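# Four arms sort items into sticker-colored containers

## Task

Put every item inside the container whose color matches the color of the sticker on that item.

## Robot and tools

Setup: four identical i2rt Big YAM arms named arm1, arm2, arm3 and arm4. Each has six revolute joints, a two-finger gripper and a wrist camera. The wrist cameras are arm1_cam_wrist through arm4_cam_wrist. There are also four fixed room cameras: cam_room_a1, cam_room_a2, cam_room_b1 and cam_room_b2. Foot (base_link) poses are in the scene frame, in metres, with quat wxyz, and each foot faces along its own +x. arm1: (-0.644, +1.377, +0.914), q (+0.682, +0.007, +0.004, +0.731). arm2: (-0.655, -0.555, +0.928), q (+0.747, +0.002, +0.000, -0.665). arm3: (+0.651, -1.332, +0.868), q (+0.663, -0.004, -0.006, -0.748). arm4: (+0.648, +0.477, +0.879), q (+0.687, +0.001, +0.003, +0.727). Reach is about 1.0 m from the joint1 axis.

Frames: there is one shared scene frame. Its origin is on the floor and +z points up. The point called hand lies between the finger pads, about 1 cm behind the tips. The fingers point along the hand's +z and close along its y. hand_target is the pose the currently held joint targets would give. The printed hand position can be off, and more so when the arm is stretched out.

Tool move: the top-level keys are arm1..arm4 (each optional) plus cameras. An arm left out receives no new command but may still push toward its old target. Each arm's part can contain the following.
- joints: absolute targets keyed by name. joint1_rad is -2.879..2.879; positive turns counter-clockwise seen from above, and 0 points along the foot's facing. joint2_rad is 0..3.141 (shoulder). joint3_rad is 0..3.019 (elbow). joint4_rad is -1.692..1.57; positive pitches the fingers up. joint5_rad is -1.57..1.57; positive swings the hand to the arm's right. joint6_rad is -2.094..2.094; positive rolls clockwise seen from behind. gripper_m is 0..0.093 and is the fingertip gap in metres.
- min_time_s: 0.1..8 s. It sets the minimum duration of that arm's joint motions.
- target: one flat list of 7 numbers, [x, y, z, qw, qx, qy, qz]. It is an absolute hand pose in the scene frame, in metres. The hand travels in a straight line from hand_target toward it. When target is given, joints may contain only gripper_m.
- speed: 0.002..0.5 m/s, default 0.25. It is valid only with target. Turning is limited to twice this value in rad/s.
All motions in one call start together. All hand paths in a call finish together, paced by the slowest one. Paths last 0.5..10 s, and an action lasts at most 15 s. Each control step clips the path to within 100 mm and 20 degrees of the measured hand pose. Hands lag, drift and can overshoot the speed, and they often end 1 cm or more off the target. Paths do not avoid obstacles or other arms. A move with no action returns the full state, the scene number and all images. For cameras: ["all"] means every camera, [] means none, and omitting it means none when there is an action.

Results: each arm reports joint_positions, Joint velocities in rad/s (gripper in m/s; "within noise" means it is still), joint torques in N m (joints 3 and 4 wrap at ±28), and hand and hand_target poses. joint_status and hand_status say how each motion ended.
- done: the joint is within tolerance.
- off_target: the joint stopped away from its target and may still push.
- time_out: the joint keeps a nearby target and keeps pushing. Ease it by sending the joint's reported position.
- not_followed: a clearance or self-collision check withheld the targets. This shows up as "joint command not followed" or "pose unreachable". The arm may keep retrying until you send new targets.
The "move" line lists each arm that was given motion with done or its worst status. Arms shown "as last shown" were not commanded in that call. on_its_own reports motion you did not command, and "held at" there is a target, not a reading. MOTOR HOT appears at 85 °C. At 100 °C there is an OVER-TEMPERATURE FAULT: that arm goes limp for 30-60 s or more, and its keys read limit_stop_at_motor_heat, so resend the targets. The "pictures" line gives the order of the images, which may be slightly older than the state.

Gripper readings: in free air the reading is up to 0.003 m wider than the true gap. Closed on nothing it reads 0.000-0.003. On a hard part it reads up to 0.005 m narrower than the part, or on some grippers up to 0.002 m wider. Commanding about 0.005 m below the touch reading gives full force, which is about 50-64 N per pad. Soft objects get crushed. To release, command well above the reading.

Other tools. wait: seconds 0..10, optional cameras. zoom_image: camera plus region [x0, y0, x1, y1] in pixels from the top-left, at most 504x504, on a camera in the latest images. read_manual: licence text only. finished_scene: scene 1..3; it is irreversible, and later calls run in the next scene.

What to avoid: knocking items off the work area or onto the floor, dropping parts from height, releasing parts while they move, slamming into fixed or heavy things, and long hard pushes, which cause heat. Also avoid any hard press between two arms, including one gripper closing on another's fingers, and hard hits between arms; the clearance check can act too late. If a move or wait call is refused or hits a stop, the remaining move, wait and finished_scene calls in that reply are skipped. The scene keeps running while you think. Occasionally loose objects get bumped by outside pushes.

Each tool is called after "Emit:" as name([rows], argument=value, ...), one row to a line, values as JSON.

## Session

Emit:
move()

Emit:
zoom_image(camera="cam_room_b1", region=[0, 240, 350, 400])

Emit:
zoom_image(camera="cam_room_b2", region=[280, 220, 672, 400])

Emit:
zoom_image(camera="cam_room_a1", region=[100, 300, 400, 420])

Emit:
zoom_image(camera="cam_room_a2", region=[230, 280, 530, 400])

Scene clock: 0.00 s.
Joint torques (N m): no reading
Motor temperatures (°C): arm1=[21 23 27 23 21 21 21] | arm2=[23 24 26 22 22 20 23] | arm3=[24 23 24 23 24 23 23] | arm4=[22 22 23 22 24 21 24]
Heat: arm1: hottest joint3_rad 27 °C; arm2: hottest joint3_rad 26 °C; arm3: hottest joint1_rad 24 °C; arm4: hottest joint5_rad 24 °C.
Joint velocities: within noise
arm1.joint_positions: joint1_rad=-0.168 joint2_rad=+0.560 joint3_rad=+1.361 joint4_rad=-1.410 joint5_rad=+0.240 joint6_rad=+0.692 gripper_m=+0.09396
arm1.joint_status: not commanded
arm1.hand: x=-0.5739 y=+1.5732 z=+1.4376 quat_wxyz=(-0.303, +0.280, -0.837, -0.359) (m; scene frame)
arm1.hand_target: x=-0.5739 y=+1.5706 z=+1.4504 quat_wxyz=(-0.308, +0.276, -0.832, -0.370) (m; scene frame)
arm1.hand_status: not commanded
arm2.joint_positions: joint1_rad=+0.198 joint2_rad=+0.636 joint3_rad=+1.409 joint4_rad=-1.213 joint5_rad=-0.086 joint6_rad=-0.484 gripper_m=+0.09396
arm2.joint_status: not commanded
arm2.hand: x=-0.5635 y=-0.7948 z=+1.4992 quat_wxyz=(-0.373, -0.297, -0.790, +0.384) (m; scene frame)
arm2.hand_target: x=-0.5645 y=-0.7917 z=+1.5099 quat_wxyz=(-0.379, -0.294, -0.785, +0.392) (m; scene frame)
arm2.hand_status: not commanded
arm3.joint_positions: joint1_rad=+0.130 joint2_rad=+0.649 joint3_rad=+1.447 joint4_rad=-1.615 joint5_rad=+0.075 joint6_rad=+0.392 gripper_m=+0.09396
arm3.joint_status: not commanded
arm3.hand: x=+0.6387 y=-1.5222 z=+1.3768 quat_wxyz=(-0.293, -0.776, -0.507, +0.235) (m; scene frame)
arm3.hand_target: x=+0.6387 y=-1.5210 z=+1.3861 quat_wxyz=(-0.302, -0.772, -0.504, +0.241) (m; scene frame)
arm3.hand_status: not commanded
arm4.joint_positions: joint1_rad=+0.147 joint2_rad=+0.586 joint3_rad=+1.324 joint4_rad=-1.592 joint5_rad=+0.245 joint6_rad=+0.670 gripper_m=+0.09396
arm4.joint_status: not commanded
arm4.hand: x=+0.6543 y=+0.6697 z=+1.3488 quat_wxyz=(-0.224, +0.451, -0.815, -0.287) (m; scene frame)
arm4.hand_target: x=+0.6546 y=+0.6685 z=+1.3591 quat_wxyz=(-0.227, +0.447, -0.812, -0.299) (m; scene frame)
arm4.hand_status: not commanded
pictures: arm1_cam_wrist, arm2_cam_wrist, arm3_cam_wrist, arm4_cam_wrist, cam_room_a1, cam_room_a2, cam_room_b1, cam_room_b2
Images, in order (width x height): arm1_cam_wrist 672x504, arm2_cam_wrist 672x504, arm3_cam_wrist 672x504, arm4_cam_wrist 672x504, cam_room_a1 672x504, cam_room_a2 672x504, cam_room_b1 672x504, cam_room_b2 672x504.

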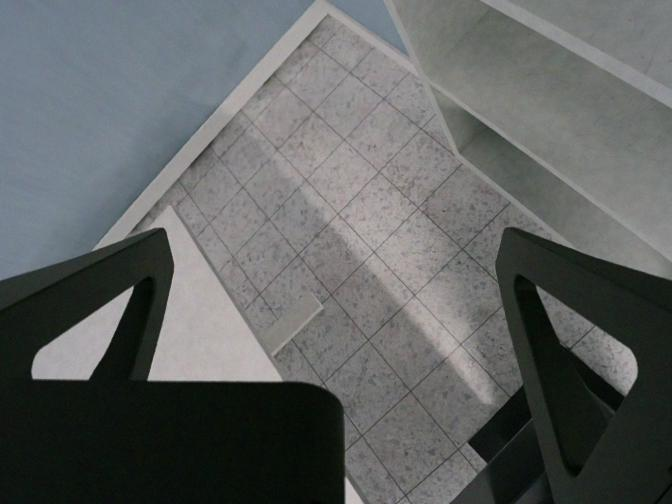

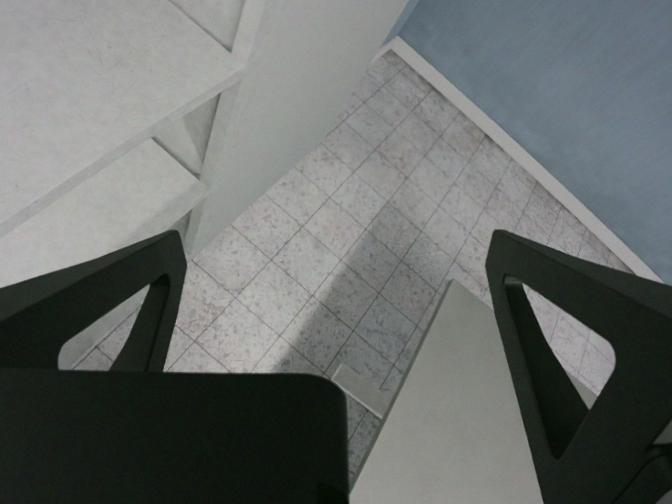

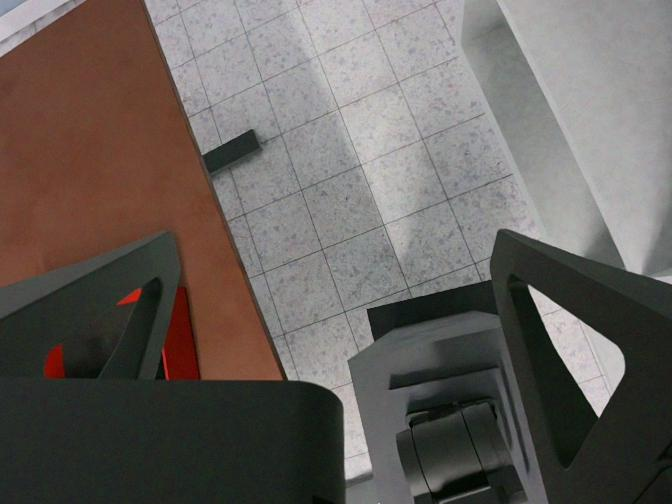

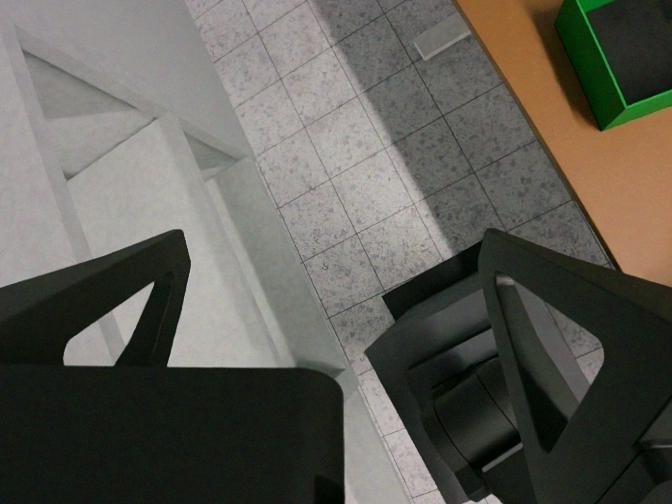

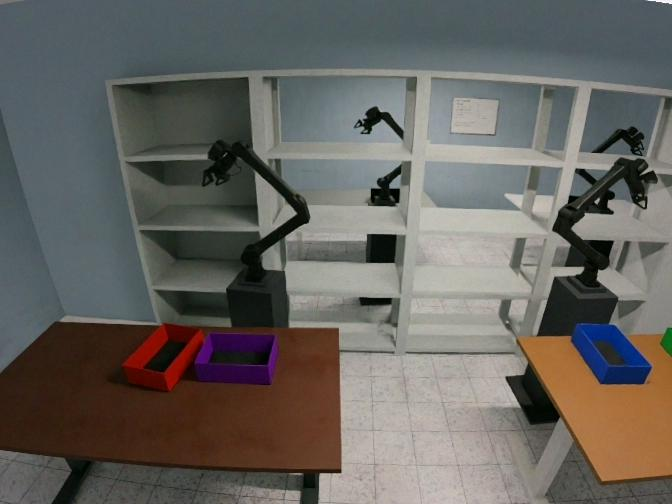

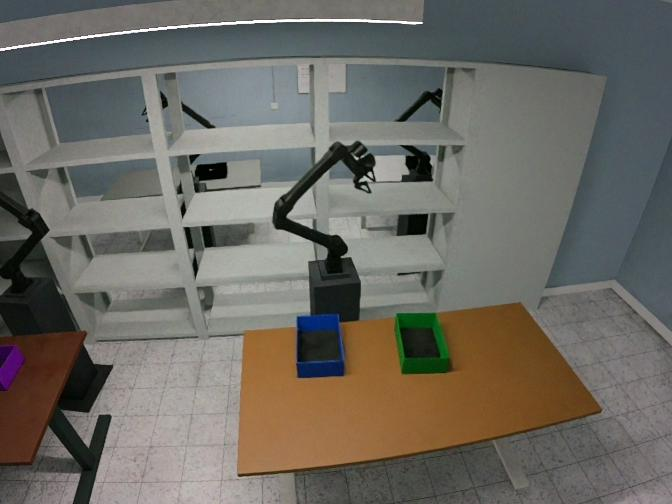

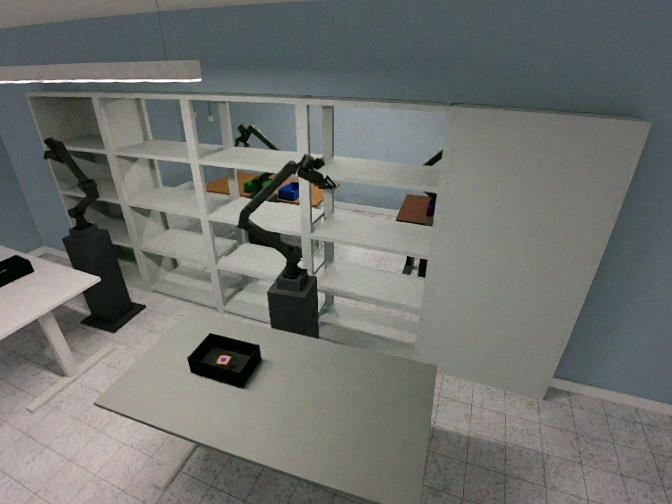

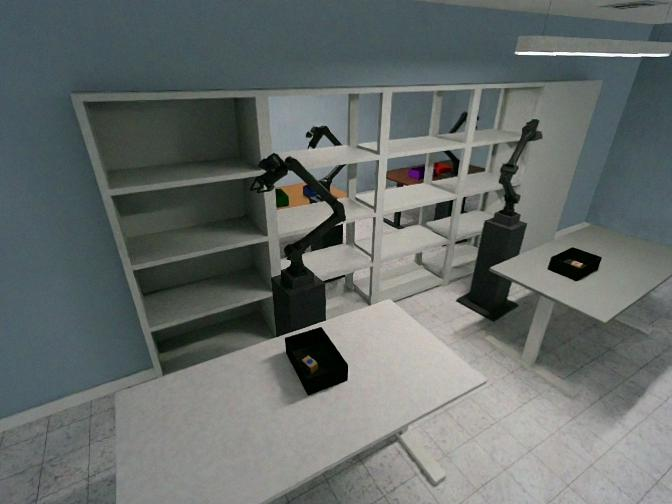

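Scaled by 1.440.

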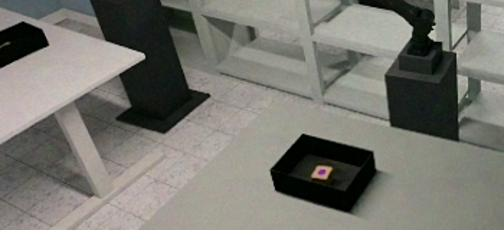

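Scaled by 1.286.

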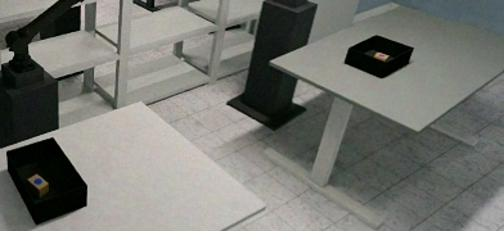

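Scaled by 1.680.

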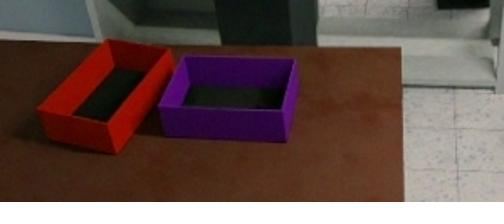

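Scaled by 1.680.

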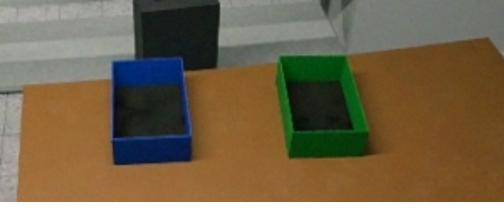

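Emit:
move(arm1={"joints":{"joint1_rad":1.5,"joint2_rad":1.74,"joint3_rad":1.735,"joint4_rad":-1.3,"joint5_rad":0,"joint6_rad":0},"min_time_s":3}, arm2={"joints":{"joint1_rad":-1.3,"joint2_rad":1.74,"joint3_rad":1.735,"joint4_rad":-1.3,"joint5_rad":0,"joint6_rad":0},"min_time_s":3}, arm3={"joints":{"joint1_rad":1.6,"joint2_rad":1.74,"joint3_rad":1.735,"joint4_rad":-1.3,"joint5_rad":0,"joint6_rad":0},"min_time_s":3}, arm4={"joints":{"joint1_rad":-1.6,"joint2_rad":1.74,"joint3_rad":1.735,"joint4_rad":-1.3,"joint5_rad":0,"joint6_rad":0},"min_time_s":3}, cameras=["arm1_cam_wrist","arm2_cam_wrist","arm3_cam_wrist","arm4_cam_wrist"])

Scene clock: 10.10 s.
Joint torques (N m): arm1=[-2.08 -14.51 16.34 1.31 0.04 -0.07] | arm2=[1.32 -18.2 15.88 0.62 0.03 0.22] | arm3=[0.44 -19.55 13.39 0.84 0.04 -0.12] | arm4=[1.08 -18.14 12.21 0.85 -0.04 -0.11]
Motor temperatures (°C): arm1=[21 24 29 23 21 21 21] | arm2=[23 24 28 22 22 20 23] | arm3=[24 23 25 23 24 23 23] | arm4=[22 22 26 22 24 21 24]
Heat: arm1: hottest joint3_rad 29 °C; arm2: hottest joint3_rad 28 °C; arm3: hottest joint3_rad 25 °C; arm4: hottest joint3_rad 26 °C.
move: arm1 done; arm2 done; arm3 done; arm4 done
Joint velocities: within noise
arm1.joint_positions: joint1_rad=+1.508 joint2_rad=+1.746 joint3_rad=+1.673 joint4_rad=-1.314 joint5_rad=-0.001 joint6_rad=+0.009 gripper_m=+0.09398
arm1.joint_status: all done
arm1.hand: x=-1.2213 y=+1.3734 z=+1.1428 quat_wxyz=(+0.000, +0.995, -0.001, -0.099) (m; scene frame)
arm1.hand_target: x=-1.2394 y=+1.3783 z=+1.1744 quat_wxyz=(-0.001, +0.990, -0.001, -0.140) (m; scene frame)
arm1.hand_status: not commanded
arm2.joint_positions: joint1_rad=-1.307 joint2_rad=+1.730 joint3_rad=+1.675 joint4_rad=-1.287 joint5_rad=-0.001 joint6_rad=-0.015 gripper_m=+0.09396
arm2.joint_status: all done
arm2.hand: x=-1.2002 y=-0.7736 z=+1.1578 quat_wxyz=(-0.020, -0.974, -0.196, +0.111) (m; scene frame)
arm2.hand_target: x=-1.2109 y=-0.7822 z=+1.1775 quat_wxyz=(-0.024, -0.973, -0.191, +0.129) (m; scene frame)
arm2.hand_status: not commanded
arm3.joint_positions: joint1_rad=+1.609 joint2_rad=+1.744 joint3_rad=+1.681 joint4_rad=-1.311 joint5_rad=+0.000 joint6_rad=+0.008 gripper_m=+0.09398
arm3.joint_status: all done
arm3.hand: x=+1.2325 y=-1.3774 z=+1.0934 quat_wxyz=(-0.099, -0.044, -0.994, +0.011) (m; scene frame)
arm3.hand_target: x=+1.2478 y=-1.3834 z=+1.1199 quat_wxyz=(-0.133, -0.044, -0.990, +0.013) (m; scene frame)
arm3.hand_status: not commanded
arm4.joint_positions: joint1_rad=-1.602 joint2_rad=+1.734 joint3_rad=+1.684 joint4_rad=-1.313 joint5_rad=+0.003 joint6_rad=+0.014 gripper_m=+0.09396
arm4.joint_status: all done
arm4.hand: x=+1.2317 y=+0.4919 z=+1.1075 quat_wxyz=(-0.101, +0.006, -0.995, +0.001) (m; scene frame)
arm4.hand_target: x=+1.2485 y=+0.4941 z=+1.1274 quat_wxyz=(-0.130, +0.014, -0.991, +0.000) (m; scene frame)
arm4.hand_status: not commanded
pictures: arm1_cam_wrist, arm2_cam_wrist, arm3_cam_wrist, arm4_cam_wrist
Images, in order (width x height): arm1_cam_wrist 672x504, arm2_cam_wrist 672x504, arm3_cam_wrist 672x504, arm4_cam_wrist 672x504.

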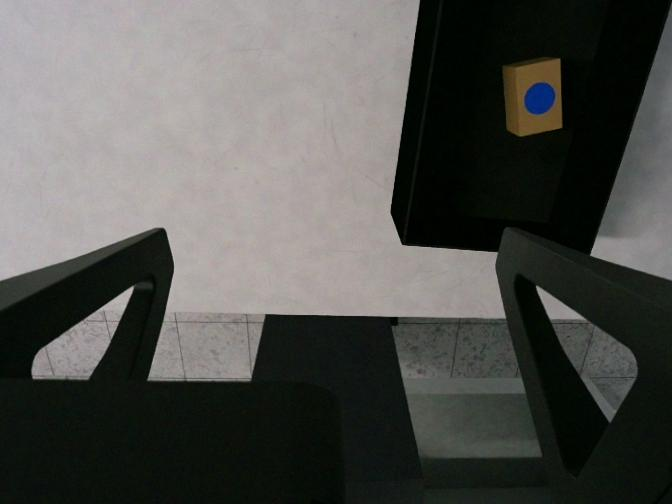

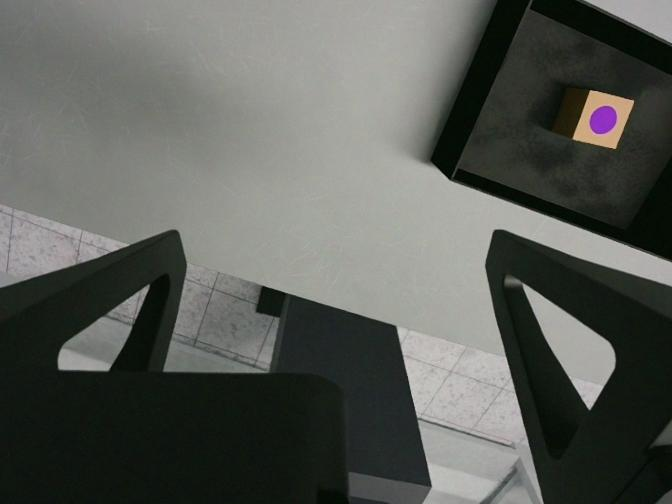

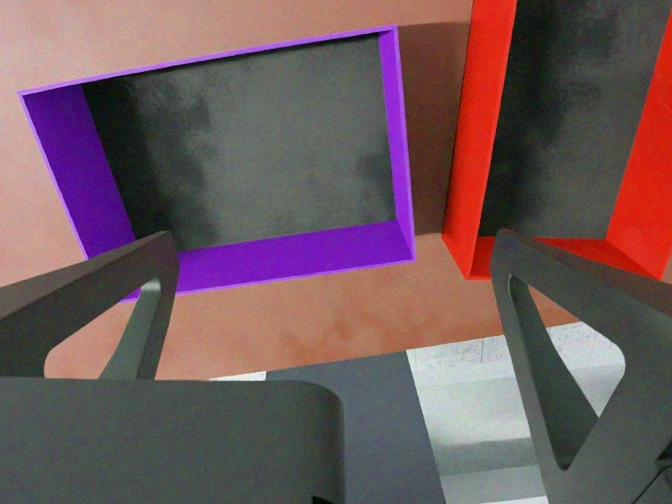

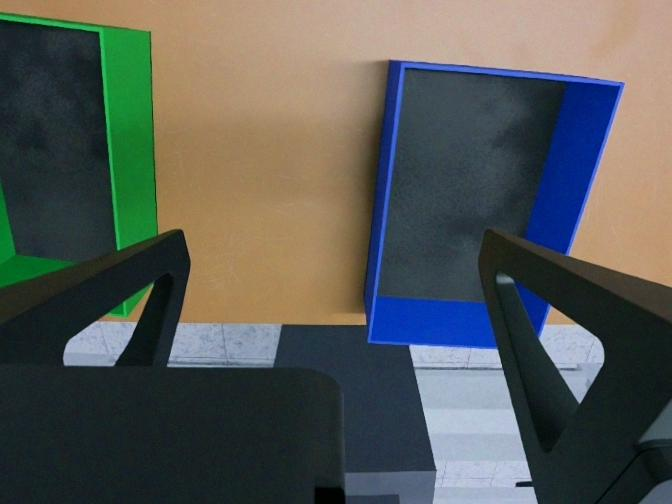

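Emit:
move(arm1={"target":[-1.26,1.57,0.93,0,1,0,0]}, arm2={"target":[-1.32,-0.513,0.93,0,1,0,0]}, cameras=["arm1_cam_wrist","arm2_cam_wrist"])

Scene clock: 31.37 s.
Joint torques (N m): arm1=[-1.38 -18.84 14.37 0.57 0 -0.08] | arm2=[1.32 -22.53 14.11 0.12 0.08 -0.09] | arm3=[0.38 -19.49 13.41 0.83 0.04 -0.13] | arm4=[0.56 -18.61 12.16 0.75 -0.01 -0.07]
Motor temperatures (°C): arm1=[21 25 31 23 21 21 21] | arm2=[23 25 31 22 22 20 23] | arm3=[24 24 27 23 24 23 23] | arm4=[22 24 33 22 24 21 24]
Heat: arm1: hottest joint3_rad 31 °C; arm2: hottest joint3_rad 31 °C; arm3: hottest joint3_rad 27 °C; arm4: hottest joint3_rad 33 °C.
move: arm1 off_target; arm2 off_target
Joint velocities: within noise
arm1.joint_positions: joint1_rad=+1.200 joint2_rad=+2.184 joint3_rad=+1.738 joint4_rad=-1.199 joint5_rad=+0.002 joint6_rad=-0.293 gripper_m=+0.09398
arm1.joint_status: not commanded
arm1.hand: x=-1.2369 y=+1.5627 z=+0.9127 quat_wxyz=(+0.009, +1.000, -0.004, +0.028) (m; scene frame)
arm1.hand_target: x=-1.2588 y=+1.5696 z=+0.9309 quat_wxyz=(+0.000, +1.000, +0.000, +0.000) (m; scene frame)
arm1.hand_status: off_target (0.030 m and 3.4 deg from the pose sent, 0.292 m and 11.4 deg at the start)
arm2.joint_positions: joint1_rad=-1.759 joint2_rad=+2.210 joint3_rad=+1.813 joint4_rad=-1.190 joint5_rad=-0.006 joint6_rad=-0.048 gripper_m=+0.09396
arm2.joint_status: not commanded
arm2.hand: x=-1.3040 y=-0.5093 z=+0.9258 quat_wxyz=(-0.002, -1.000, +0.012, -0.009) (m; scene frame)
arm2.hand_target: x=-1.3192 y=-0.5133 z=+0.9301 quat_wxyz=(+0.000, -1.000, +0.000, +0.001) (m; scene frame)
arm2.hand_status: off_target (0.017 m and 1.7 deg from the pose sent, 0.366 m and 26.1 deg at the start)
arm3, arm4: as last shown
pictures: arm1_cam_wrist, arm2_cam_wrist
Images, in order (width x height): arm1_cam_wrist 672x504, arm2_cam_wrist 672x504.

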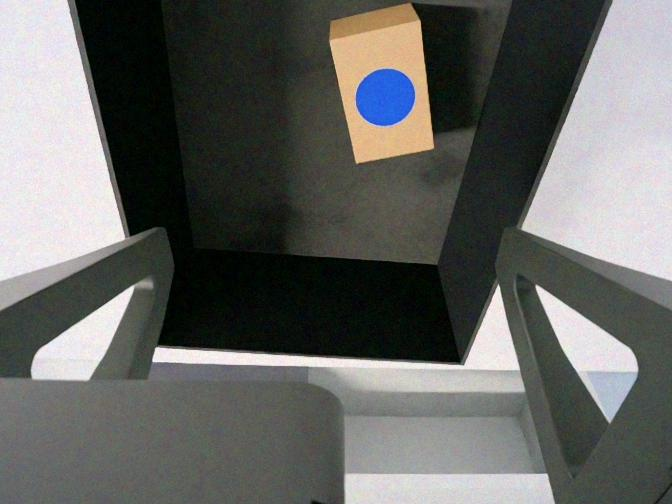

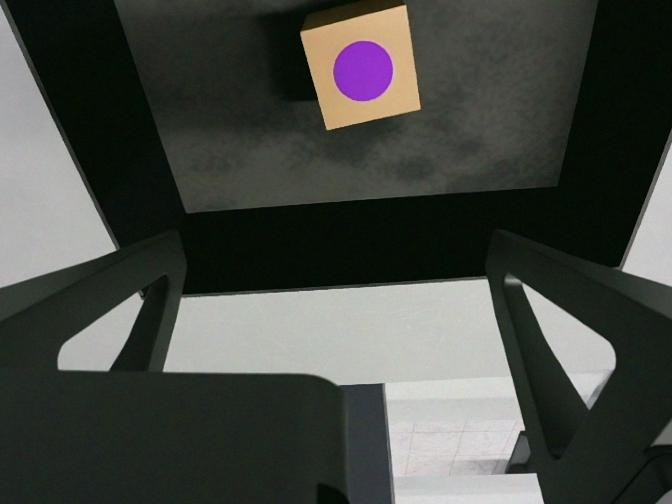

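Emit:
move(arm1={"target":[-1.242,1.592,0.835,0,0.9962,0.0872,0]}, arm2={"target":[-1.323,-0.500,0.825,0,0.995,0.100,0]}, cameras=["arm1_cam_wrist","arm2_cam_wrist"])

Scene clock: 41.40 s.
Joint torques (N m): arm1=[-1.96 -19.72 9.4 0.81 -0.02 -0.07] | arm2=[-0.15 -24.41 10.76 1.09 0.07 -0.08] | arm3=[0.5 -19.6 13.38 0.84 0.03 -0.13] | arm4=[1.08 -18.26 12.23 0.81 -0.05 -0.05]
Motor temperatures (°C): arm1=[21 25 33 23 21 21 21] | arm2=[23 26 33 22 22 20 23] | arm3=[24 24 28 23 24 23 23] | arm4=[22 24 35 22 24 21 24]
Heat: arm1: hottest joint3_rad 33 °C; arm2: hottest joint3_rad 33 °C; arm3: hottest joint3_rad 28 °C; arm4: hottest joint3_rad 35 °C.
move: arm1 off_target; arm2 off_target
Joint velocities: within noise
arm1.joint_positions: joint1_rad=+1.161 joint2_rad=+2.293 joint3_rad=+1.684 joint4_rad=-1.006 joint5_rad=+0.002 joint6_rad=-0.509 gripper_m=+0.09398
arm1.joint_status: not commanded
arm1.hand: x=-1.2340 y=+1.5876 z=+0.8272 quat_wxyz=(+0.006, +0.996, +0.084, +0.013) (m; scene frame)
arm1.hand_target: x=-1.2420 y=+1.5920 z=+0.8353 quat_wxyz=(+0.000, +0.996, +0.087, +0.000) (m; scene frame)
arm1.hand_status: off_target (0.012 m and 1.7 deg from the pose sent, 0.083 m and 11.0 deg at the start)
arm2.joint_positions: joint1_rad=-1.760 joint2_rad=+2.368 joint3_rad=+1.813 joint4_rad=-1.039 joint5_rad=-0.006 joint6_rad=-0.267 gripper_m=+0.09396
arm2.joint_status: not commanded
arm2.hand: x=-1.3123 y=-0.5081 z=+0.8243 quat_wxyz=(-0.003, -0.995, -0.097, -0.012) (m; scene frame)
arm2.hand_target: x=-1.3226 y=-0.5001 z=+0.8252 quat_wxyz=(+0.000, -0.995, -0.100, +0.000) (m; scene frame)
arm2.hand_status: off_target (0.013 m and 1.5 deg from the pose sent, 0.103 m and 12.9 deg at the start)
arm3, arm4: as last shown
pictures: arm1_cam_wrist, arm2_cam_wrist
Images, in order (width x height): arm1_cam_wrist 672x504, arm2_cam_wrist 672x504.

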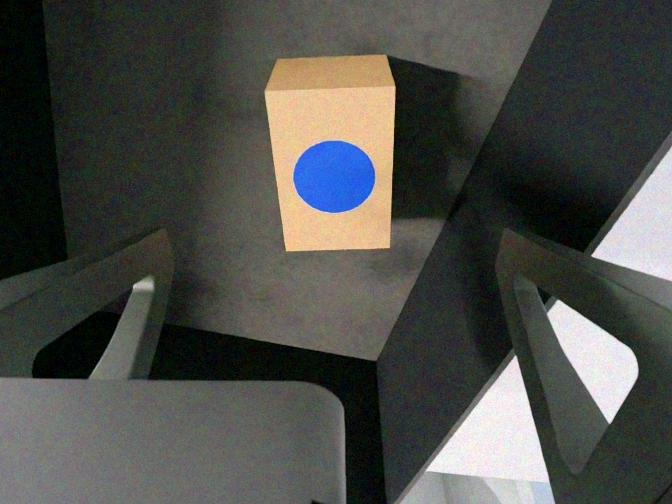

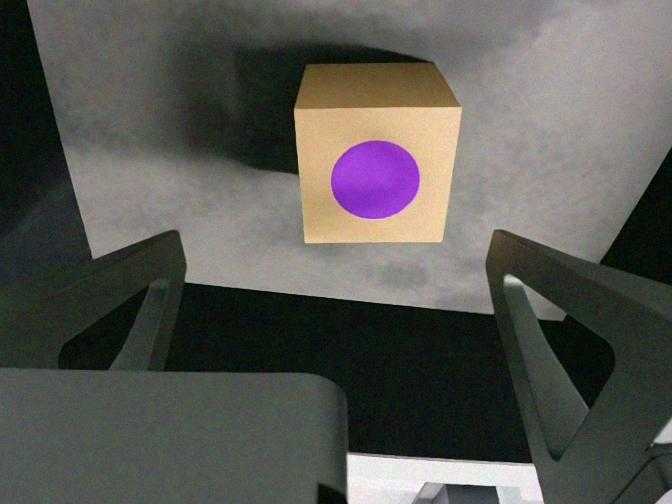

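Emit:
move(arm1={"target":[-1.246,1.592,0.78,0,0.9962,0.0872,0],"speed":0.12}, arm2={"target":[-1.325,-0.484,0.775,0,0.995,0.100,0],"speed":0.12}, cameras=["arm1_cam_wrist","arm2_cam_wrist"])

Scene clock: 49.83 s.
Joint torques (N m): arm1=[-1.49 -19.43 9.98 0.83 0.01 -0.02] | arm2=[0.32 -23.82 11.9 1.11 0.06 -0.09] | arm3=[0.5 -19.6 13.39 0.83 0.03 -0.13] | arm4=[0.73 -18.32 12.22 0.65 -0.05 -0.09]
Motor temperatures (°C): arm1=[21 26 33 23 21 21 21] | arm2=[23 27 34 22 22 20 23] | arm3=[24 25 29 23 24 23 23] | arm4=[22 25 37 22 24 21 24]
Heat: arm1: hottest joint3_rad 33 °C; arm2: hottest joint3_rad 34 °C; arm3: hottest joint3_rad 29 °C; arm4: hottest joint3_rad 37 °C.
move: arm1 off_target; arm2 off_target
Joint velocities: within noise
arm1.joint_positions: joint1_rad=+1.161 joint2_rad=+2.380 joint3_rad=+1.684 joint4_rad=-0.923 joint5_rad=+0.002 joint6_rad=-0.509 gripper_m=+0.09398
arm1.joint_status: not commanded
arm1.hand: x=-1.2336 y=+1.5873 z=+0.7740 quat_wxyz=(+0.007, +0.996, +0.084, +0.015) (m; scene frame)
arm1.hand_target: x=-1.2458 y=+1.5920 z=+0.7803 quat_wxyz=(+0.000, +0.996, +0.087, +0.000) (m; scene frame)
arm1.hand_status: off_target (0.015 m and 1.9 deg from the pose sent, 0.049 m and 1.7 deg at the start)
arm2.joint_positions: joint1_rad=-1.789 joint2_rad=+2.442 joint3_rad=+1.813 joint4_rad=-0.972 joint5_rad=-0.006 joint6_rad=-0.290 gripper_m=+0.09396
arm2.joint_status: not commanded
arm2.hand: x=-1.3083 y=-0.4892 z=+0.7771 quat_wxyz=(-0.004, -0.995, -0.094, -0.015) (m; scene frame)
arm2.hand_target: x=-1.3242 y=-0.4841 z=+0.7754 quat_wxyz=(+0.000, -0.995, -0.100, +0.000) (m; scene frame)
arm2.hand_status: off_target (0.018 m and 1.9 deg from the pose sent, 0.056 m and 1.5 deg at the start)
arm3, arm4: as last shown
pictures: arm1_cam_wrist, arm2_cam_wrist
Images, in order (width x height): arm1_cam_wrist 672x504, arm2_cam_wrist 672x504.

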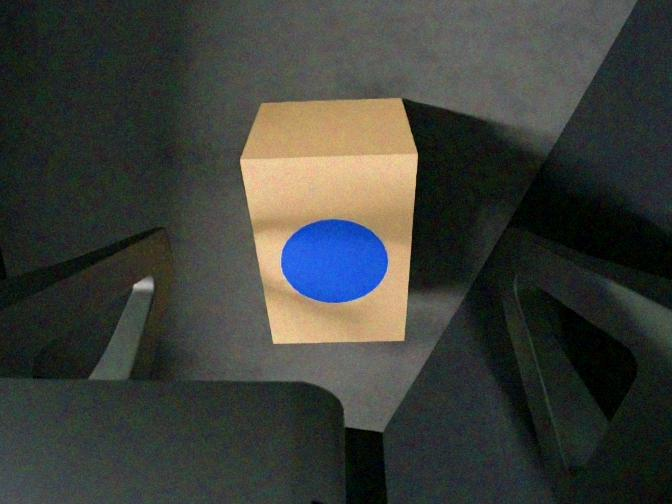

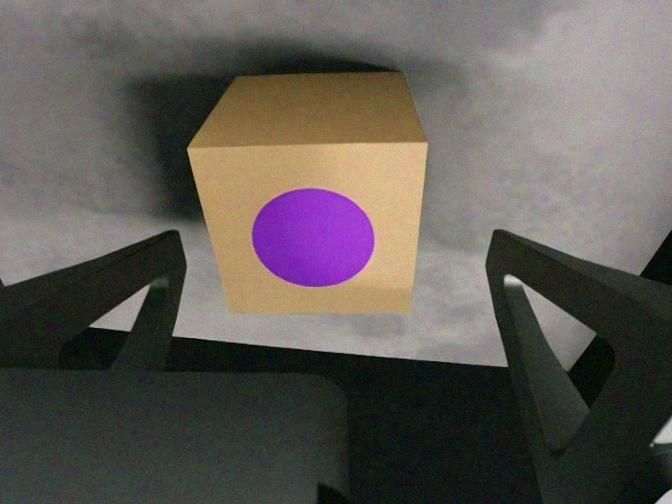

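Emit:
move(arm1={"target":[-1.247,1.592,0.749,0,0.9962,0.0872,0],"speed":0.1}, arm2={"target":[-1.331,-0.489,0.741,0,0.995,0.100,0],"speed":0.1}, cameras=["arm1_cam_wrist","arm2_cam_wrist"])

Scene clock: 55.77 s.
Joint torques (N m): arm1=[-1.38 -19.49 10.47 0.98 0.05 -0.05] | arm2=[0.97 -23.36 12.21 1.09 0.04 0] | arm3=[0.44 -19.49 13.39 0.85 0.03 -0.12] | arm4=[0.79 -18.32 12.12 0.9 -0.01 -0.08]
Motor temperatures (°C): arm1=[21 26 32 23 21 21 21] | arm2=[23 27 34 22 22 20 23] | arm3=[24 25 29 23 24 23 23] | arm4=[22 25 38 22 24 21 24]
Heat: arm1: hottest joint3_rad 32 °C; arm2: hottest joint3_rad 34 °C; arm3: hottest joint3_rad 29 °C; arm4: hottest joint3_rad 38 °C.
move: arm1 off_target; arm2 off_target
Joint velocities: within noise
arm1.joint_positions: joint1_rad=+1.163 joint2_rad=+2.423 joint3_rad=+1.684 joint4_rad=-0.880 joint5_rad=+0.002 joint6_rad=-0.509 gripper_m=+0.09398
arm1.joint_status: not commanded
arm1.hand: x=-1.2326 y=+1.5850 z=+0.7473 quat_wxyz=(+0.007, +0.996, +0.085, +0.015) (m; scene frame)
arm1.hand_target: x=-1.2467 y=+1.5920 z=+0.7495 quat_wxyz=(+0.000, +0.996, +0.087, +0.000) (m; scene frame)
arm1.hand_status: off_target (0.016 m and 1.9 deg from the pose sent, 0.029 m and 1.9 deg at the start)
arm2.joint_positions: joint1_rad=-1.789 joint2_rad=+2.506 joint3_rad=+1.849 joint4_rad=-0.940 joint5_rad=-0.005 joint6_rad=-0.291 gripper_m=+0.09396
arm2.joint_status: not commanded
arm2.hand: x=-1.3139 y=-0.4884 z=+0.7462 quat_wxyz=(-0.004, -0.995, -0.095, -0.014) (m; scene frame)
arm2.hand_target: x=-1.3302 y=-0.4891 z=+0.7416 quat_wxyz=(+0.000, -0.995, -0.100, +0.000) (m; scene frame)
arm2.hand_status: off_target (0.018 m and 1.7 deg from the pose sent, 0.043 m and 1.9 deg at the start)
arm3, arm4: as last shown
pictures: arm1_cam_wrist, arm2_cam_wrist
Images, in order (width x height): arm1_cam_wrist 672x504, arm2_cam_wrist 672x504.

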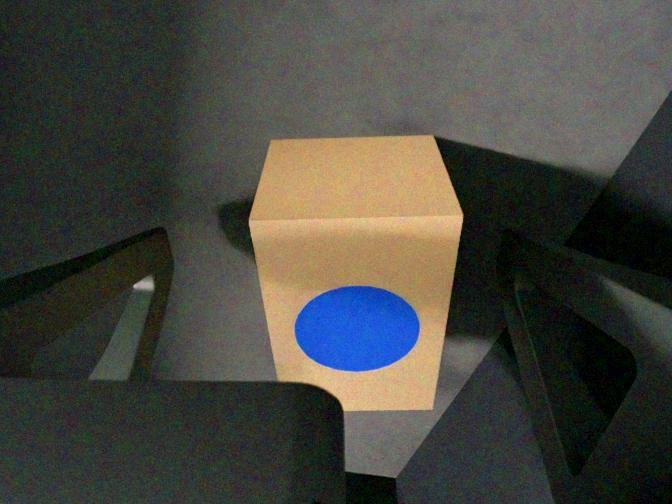

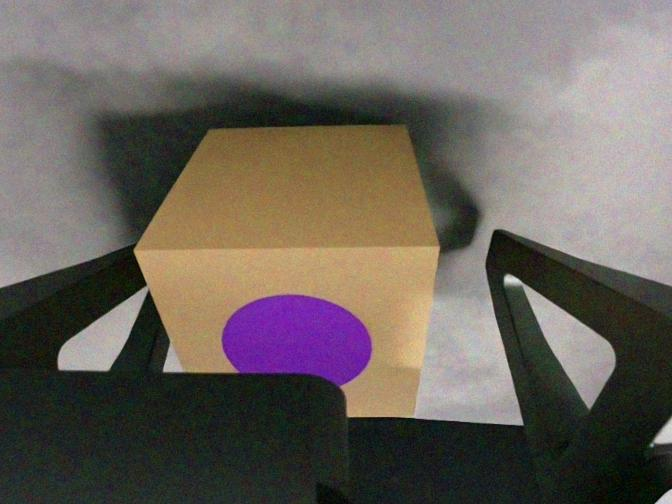

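Emit:
move(arm2={"target":[-1.331,-0.497,0.741,0,0.995,0.100,0],"speed":0.1}, arm1={"joints":{"gripper_m":0.055}})

Emit:
move(arm1={"joints":{"gripper_m":0.028}}, arm2={"joints":{"gripper_m":0.036}}, cameras=["arm1_cam_wrist","arm2_cam_wrist"])

Scene clock: 60.90 s.
Joint torques (N m): arm1=[-1.73 -18.67 10.55 0.92 0.01 -0.04] | arm2=[1.44 -23.47 11.89 1.13 0.03 0.11] | arm3=[0.5 -19.6 13.37 0.9 0.03 -0.13] | arm4=[0.91 -18.43 12.25 0.9 0 -0.09]
Motor temperatures (°C): arm1=[21 26 32 23 21 21 21] | arm2=[23 27 33 22 22 20 23] | arm3=[24 25 30 23 24 23 23] | arm4=[22 25 39 22 24 21 24]
Heat: arm1: hottest joint3_rad 32 °C; arm2: hottest joint3_rad 33 °C; arm3: hottest joint3_rad 30 °C; arm4: hottest joint3_rad 39 °C.
move: arm1 done; arm2 off_target
Joint velocities: within noise
arm1.joint_positions: joint1_rad=+1.163 joint2_rad=+2.423 joint3_rad=+1.684 joint4_rad=-0.879 joint5_rad=+0.002 joint6_rad=-0.509 gripper_m=+0.05507
arm1.joint_status: all done
arm1.hand: x=-1.2328 y=+1.5851 z=+0.7473 quat_wxyz=(+0.007, +0.996, +0.085, +0.015) (m; scene frame)
arm1.hand_target: x=-1.2467 y=+1.5919 z=+0.7495 quat_wxyz=(+0.000, +0.996, +0.087, +0.000) (m; scene frame)
arm1.hand_status: not commanded
arm2.joint_positions: joint1_rad=-1.781 joint2_rad=+2.506 joint3_rad=+1.849 joint4_rad=-0.940 joint5_rad=-0.005 joint6_rad=-0.291 gripper_m=+0.09396
arm2.joint_status: not commanded
arm2.hand: x=-1.3144 y=-0.4932 z=+0.7462 quat_wxyz=(-0.004, -0.995, -0.098, -0.014) (m; scene frame)
arm2.hand_target: x=-1.3302 y=-0.4972 z=+0.7415 quat_wxyz=(+0.000, -0.995, -0.100, +0.000) (m; scene frame)
arm2.hand_status: off_target (0.018 m and 1.6 deg from the pose sent, 0.020 m and 1.7 deg at the start)
arm3, arm4: as last shown
pictures: none

Scene clock: 61.53 s.
Joint torques (N m): arm1=[-2.14 -19.02 10.61 0.88 -0.02 -0.1] | arm2=[1.38 -23.71 11.86 1.11 0.01 0.11] | arm3=[0.5 -19.43 13.35 0.81 0.04 -0.13] | arm4=[1.03 -18.37 12.31 0.91 -0.03 -0.11]
Motor temperatures (°C): arm1=[21 26 32 23 21 21 21] | arm2=[23 27 33 22 22 20 23] | arm3=[24 25 30 23 24 23 23] | arm4=[22 25 39 22 24 21 24]
Heat: arm1: hottest joint3_rad 32 °C; arm2: hottest joint3_rad 33 °C; arm3: hottest joint3_rad 30 °C; arm4: hottest joint3_rad 39 °C.
move: arm1 off_target; arm2 off_target
Joint velocities: within noise
arm1.joint_positions: joint1_rad=+1.163 joint2_rad=+2.423 joint3_rad=+1.684 joint4_rad=-0.879 joint5_rad=+0.002 joint6_rad=-0.509 gripper_m=+0.04383
arm1.joint_status: gripper_m off_target (ended at +0.04387, target +0.02800)
arm1.hand: x=-1.2328 y=+1.5852 z=+0.7473 quat_wxyz=(+0.007, +0.996, +0.085, +0.014) (m; scene frame)
arm1.hand_target: x=-1.2466 y=+1.5919 z=+0.7495 quat_wxyz=(+0.000, +0.996, +0.087, +0.000) (m; scene frame)
arm1.hand_status: not commanded
arm2.joint_positions: joint1_rad=-1.781 joint2_rad=+2.506 joint3_rad=+1.850 joint4_rad=-0.939 joint5_rad=-0.005 joint6_rad=-0.291 gripper_m=+0.05326
arm2.joint_status: gripper_m off_target (ended at +0.05328, target +0.03600)
arm2.hand: x=-1.3150 y=-0.4931 z=+0.7465 quat_wxyz=(-0.003, -0.995, -0.098, -0.013) (m; scene frame)
arm2.hand_target: x=-1.3302 y=-0.4971 z=+0.7416 quat_wxyz=(+0.000, -0.995, -0.100, +0.000) (m; scene frame)
arm2.hand_status: not commanded
arm3, arm4: as last shown
pictures: arm1_cam_wrist, arm2_cam_wrist
Images, in order (width x height): arm1_cam_wrist 672x504, arm2_cam_wrist 672x504.

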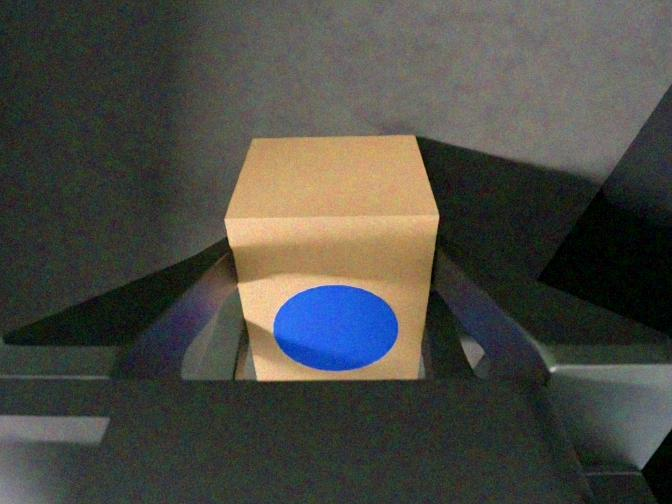

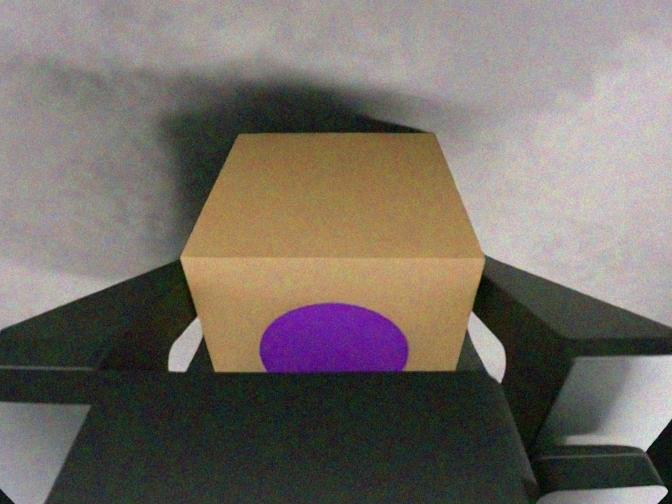

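Emit:
move(arm1={"target":[-1.20,1.57,1.03,0,0.9962,0.0872,0],"speed":0.25}, arm2={"target":[-1.27,-0.50,1.03,0,0.995,0.1,0],"speed":0.25}, arm3={"joints":{"joint2_rad":0.4,"joint3_rad":0.7,"joint4_rad":-0.5,"joint5_rad":0,"joint6_rad":0},"min_time_s":3}, arm4={"joints":{"joint2_rad":0.4,"joint3_rad":0.7,"joint4_rad":-0.5,"joint5_rad":0,"joint6_rad":0},"min_time_s":3})

Emit:
move(arm1={"joints":{"joint2_rad":0.4,"joint3_rad":0.7,"joint4_rad":-0.5,"joint5_rad":0,"joint6_rad":0},"min_time_s":3}, arm2={"joints":{"joint2_rad":0.4,"joint3_rad":0.7,"joint4_rad":-0.5,"joint5_rad":0,"joint6_rad":0},"min_time_s":3}, arm3={"joints":{"joint1_rad":-1.887},"min_time_s":4}, arm4={"joints":{"joint1_rad":0.9},"min_time_s":4})

Emit:
move(arm1={"joints":{"joint1_rad":-2.437},"min_time_s":4.5}, arm2={"joints":{"joint1_rad":0.806},"min_time_s":3.5}, cameras=["all"])

Scene clock: 85.23 s.
Joint torques (N m): arm1=[-0.97 -17.85 14.49 -0.13 0 0.05] | arm2=[0.91 -22.59 11.23 0.16 0.01 0.07] | arm3=[0.73 1.26 9.14 2.59 0.03 -0.12] | arm4=[1.26 1.2 9.42 2.3 0.01 -0.11]
Motor temperatures (°C): arm1=[21 26 32 23 21 21 22] | arm2=[23 27 32 22 22 20 24] | arm3=[24 25 31 23 24 23 23] | arm4=[22 26 40 22 24 21 24]
Heat: arm1: hottest joint3_rad 32 °C; arm2: hottest joint3_rad 32 °C; arm3: hottest joint3_rad 31 °C; arm4: hottest joint3_rad 40 °C.
move: arm1 off_target; arm2 done; arm3 done; arm4 done
Joint velocities: within noise
arm1.joint_positions: joint1_rad=+1.163 joint2_rad=+1.958 joint3_rad=+1.628 joint4_rad=-1.304 joint5_rad=+0.002 joint6_rad=-0.509 gripper_m=+0.04384
arm1.joint_status: not commanded
arm1.hand: x=-1.1830 y=+1.5684 z=+1.0071 quat_wxyz=(+0.010, +0.996, +0.085, +0.022) (m; scene frame)
arm1.hand_target: x=-1.1990 y=+1.5696 z=+1.0302 quat_wxyz=(+0.000, +0.996, +0.087, +0.000) (m; scene frame)
arm1.hand_status: off_target (0.029 m and 2.7 deg from the pose sent, 0.285 m and 1.8 deg at the start)
arm2.joint_positions: joint1_rad=-1.781 joint2_rad=+2.014 joint3_rad=+1.759 joint4_rad=-1.312 joint5_rad=-0.005 joint6_rad=-0.291 gripper_m=+0.05326
arm2.joint_status: not commanded
arm2.hand: x=-1.2688 y=-0.4984 z=+1.0264 quat_wxyz=(-0.001, -0.995, -0.098, +0.001) (m; scene frame)
arm2.hand_target: x=-1.2700 y=-0.5000 z=+1.0299 quat_wxyz=(+0.000, -0.995, -0.100, +0.000) (m; scene frame)
arm2.hand_status: done (0.004 m and 0.3 deg from the pose sent, 0.287 m and 1.6 deg at the start)
arm3.joint_positions: joint1_rad=+1.609 joint2_rad=+0.399 joint3_rad=+0.707 joint4_rad=-0.518 joint5_rad=+0.000 joint6_rad=+0.008 gripper_m=+0.09398
arm3.joint_status: all done
arm3.hand: x=+0.9553 y=-1.3519 z=+1.2723 quat_wxyz=(-0.629, -0.031, -0.776, +0.029) (m; scene frame)
arm3.hand_target: x=+0.9566 y=-1.3546 z=+1.2724 quat_wxyz=(-0.633, -0.031, -0.773, +0.034) (m; scene frame)
arm3.hand_status: not commanded
arm4.joint_positions: joint1_rad=-1.602 joint2_rad=+0.403 joint3_rad=+0.699 joint4_rad=-0.520 joint5_rad=+0.003 joint6_rad=+0.014 gripper_m=+0.09396
arm4.joint_status: all done
arm4.hand: x=+0.9570 y=+0.4855 z=+1.2756 quat_wxyz=(-0.622, +0.005, -0.783, -0.010) (m; scene frame)
arm4.hand_target: x=+0.9572 y=+0.4866 z=+1.2817 quat_wxyz=(-0.631, +0.012, -0.776, -0.007) (m; scene frame)
arm4.hand_status: not commanded
pictures: none

Scene clock: 89.57 s.
Joint torques (N m): arm1=[-1.03 2.84 11.99 2.67 -0.08 0.15] | arm2=[1.03 -0.15 10.77 3.74 0.16 0.21] | arm3=[0.79 1.08 9.17 2.61 0 -0.11] | arm4=[0.85 1.2 9.33 2.19 0 -0.09]
Motor temperatures (°C): arm1=[21 26 32 23 21 21 22] | arm2=[23 27 32 22 22 20 24] | arm3=[24 25 31 23 24 23 23] | arm4=[22 25 39 22 24 21 24]
Heat: arm1: hottest joint3_rad 32 °C; arm2: hottest joint3_rad 32 °C; arm3: hottest joint3_rad 31 °C; arm4: hottest joint3_rad 39 °C.
move: arm1 done; arm2 done; arm3 done; arm4 done
Joint velocities: within noise
arm1.joint_positions: joint1_rad=+1.163 joint2_rad=+0.400 joint3_rad=+0.698 joint4_rad=-0.526 joint5_rad=+0.002 joint6_rad=-0.008 gripper_m=+0.04387
arm1.joint_status: all done
arm1.hand: x=-0.9261 y=+1.4788 z=+1.3149 quat_wxyz=(-0.108, +0.768, -0.129, -0.618) (m; scene frame)
arm1.hand_target: x=-0.9280 y=+1.4767 z=+1.3228 quat_wxyz=(-0.104, +0.759, -0.128, -0.630) (m; scene frame)
arm1.hand_status: not commanded
arm2.joint_positions: joint1_rad=-1.781 joint2_rad=+0.402 joint3_rad=+0.712 joint4_rad=-0.528 joint5_rad=-0.004 joint6_rad=-0.015 gripper_m=+0.05325
arm2.joint_status: all done
arm2.hand: x=-0.9603 y=-0.5282 z=+1.3315 quat_wxyz=(+0.034, -0.780, +0.029, +0.624) (m; scene frame)
arm2.hand_target: x=-0.9620 y=-0.5284 z=+1.3318 quat_wxyz=(+0.030, -0.774, +0.034, +0.632) (m; scene frame)
arm2.hand_status: not commanded
arm3.joint_positions: joint1_rad=-1.878 joint2_rad=+0.399 joint3_rad=+0.707 joint4_rad=-0.518 joint5_rad=+0.000 joint6_rad=+0.007 gripper_m=+0.09400
arm3.joint_status: all done
arm3.hand: x=+0.3723 y=-1.1987 z=+1.2695 quat_wxyz=(+0.126, -0.760, +0.172, +0.613) (m; scene frame)
arm3.hand_target: x=+0.3721 y=-1.1955 z=+1.2695 quat_wxyz=(+0.132, -0.757, +0.172, +0.616) (m; scene frame)
arm3.hand_status: not commanded
arm4.joint_positions: joint1_rad=+0.900 joint2_rad=+0.403 joint3_rad=+0.699 joint4_rad=-0.520 joint5_rad=+0.002 joint6_rad=+0.013 gripper_m=+0.09398
arm4.joint_status: all done
arm4.hand: x=+0.3992 y=+0.6566 z=+1.2777 quat_wxyz=(-0.184, +0.742, -0.243, -0.597) (m; scene frame)
arm4.hand_target: x=+0.3987 y=+0.6564 z=+1.2838 quat_wxyz=(-0.190, +0.737, -0.236, -0.605) (m; scene frame)
arm4.hand_status: not commanded
pictures: none

Scene clock: 94.40 s.
Joint torques (N m): arm1=[-2.43 3.37 12.19 2.77 0 0.11] | arm2=[0.91 -0.09 10.73 3.75 -0.02 0.21] | arm3=[0.67 1.03 9.16 2.62 -0.01 -0.11] | arm4=[0.85 0.85 9.35 2.25 0.03 -0.08]
Motor temperatures (°C): arm1=[21 26 32 23 21 21 22] | arm2=[23 27 32 22 22 20 24] | arm3=[24 25 31 23 24 23 23] | arm4=[22 25 38 22 24 21 24]
Heat: arm1: hottest joint3_rad 32 °C; arm2: hottest joint3_rad 32 °C; arm3: hottest joint3_rad 31 °C; arm4: hottest joint3_rad 38 °C.
move: arm1 done; arm2 done
Joint velocities: within noise
arm1.joint_positions: joint1_rad=-2.432 joint2_rad=+0.400 joint3_rad=+0.698 joint4_rad=-0.526 joint5_rad=+0.000 joint6_rad=-0.007 gripper_m=+0.04388
arm1.joint_status: all done
arm1.hand: x=-0.4229 y=+1.1577 z=+1.3062 quat_wxyz=(-0.567, -0.299, -0.728, +0.244) (m; scene frame)
arm1.hand_target: x=-0.4230 y=+1.1559 z=+1.3141 quat_wxyz=(-0.577, -0.299, -0.718, +0.247) (m; scene frame)
arm1.hand_status: not commanded
arm2.joint_positions: joint1_rad=+0.803 joint2_rad=+0.402 joint3_rad=+0.712 joint4_rad=-0.528 joint5_rad=+0.000 joint6_rad=-0.014 gripper_m=+0.05328
arm2.joint_status: all done
arm2.hand: x=-0.4127 y=-0.7421 z=+1.3319 quat_wxyz=(-0.592, -0.245, -0.741, +0.203) (m; scene frame)
arm2.hand_target: x=-0.4109 y=-0.7425 z=+1.3322 quat_wxyz=(-0.601, -0.248, -0.733, +0.200) (m; scene frame)
arm2.hand_status: not commanded
arm3, arm4: as last shown
pictures: arm1_cam_wrist, arm2_cam_wrist, arm3_cam_wrist, arm4_cam_wrist, cam_room_a1, cam_room_a2, cam_room_b1, cam_room_b2
Images, in order (width x height): arm1_cam_wrist 672x504, arm2_cam_wrist 672x504, arm3_cam_wrist 672x504, arm4_cam_wrist 672x504, cam_room_a1 672x504, cam_room_a2 672x504, cam_room_b1 672x504, cam_room_b2 672x504.

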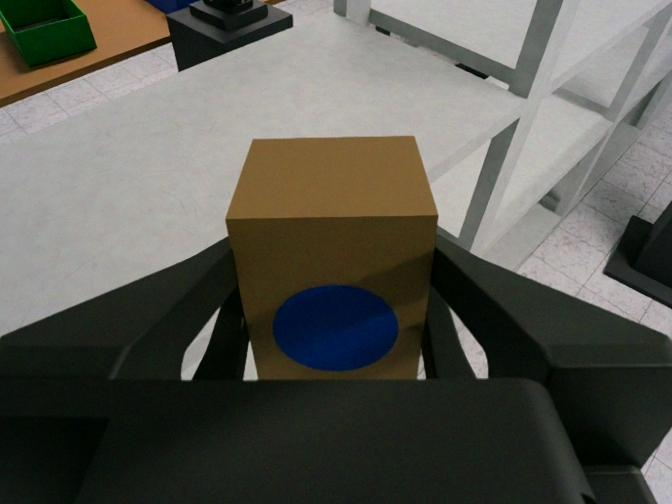

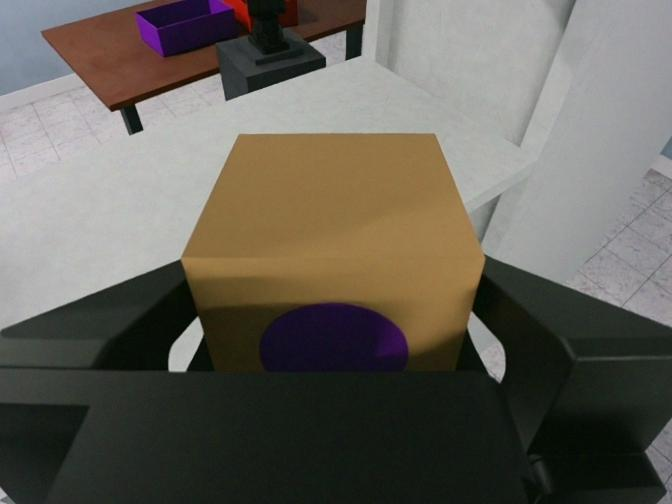

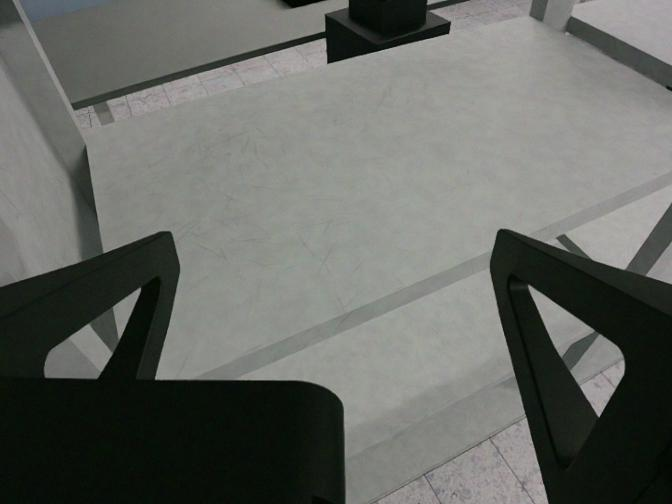

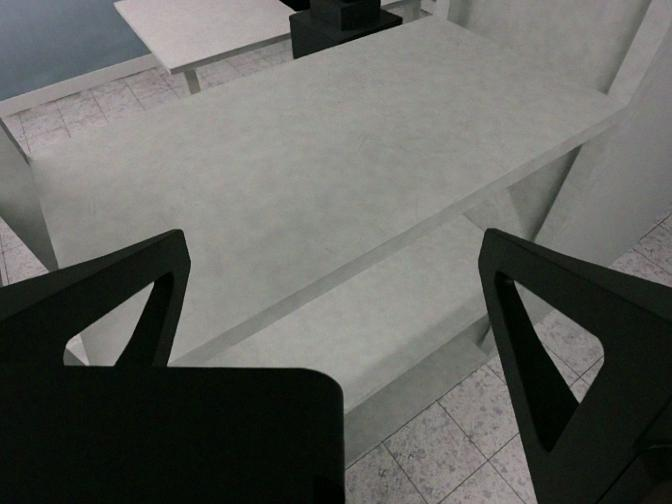

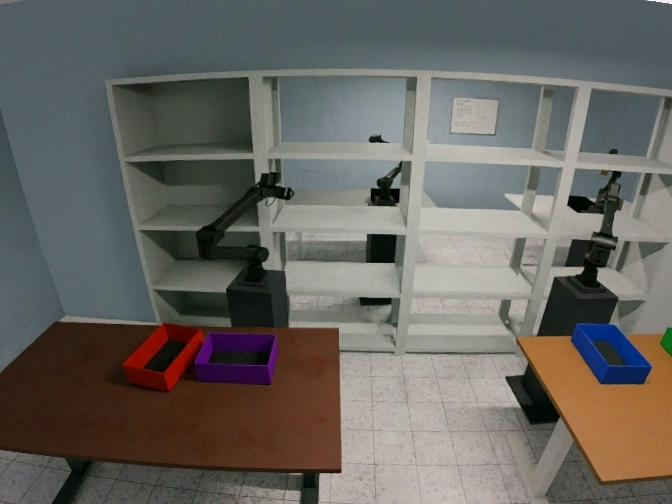

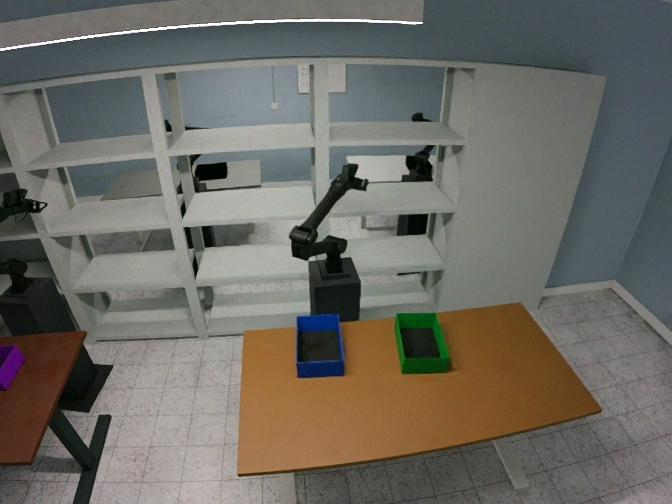

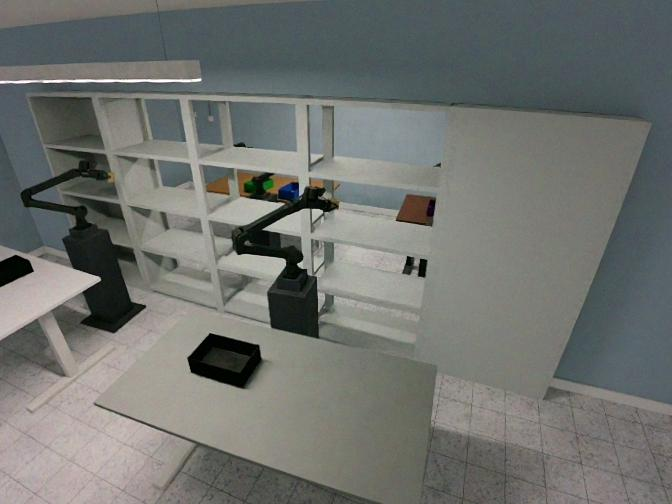

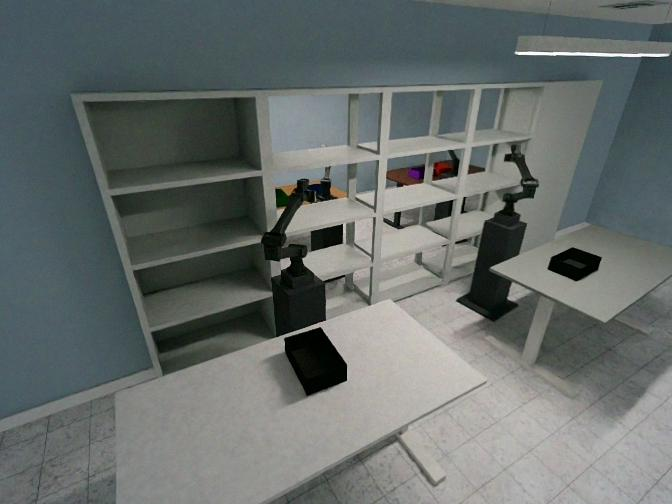

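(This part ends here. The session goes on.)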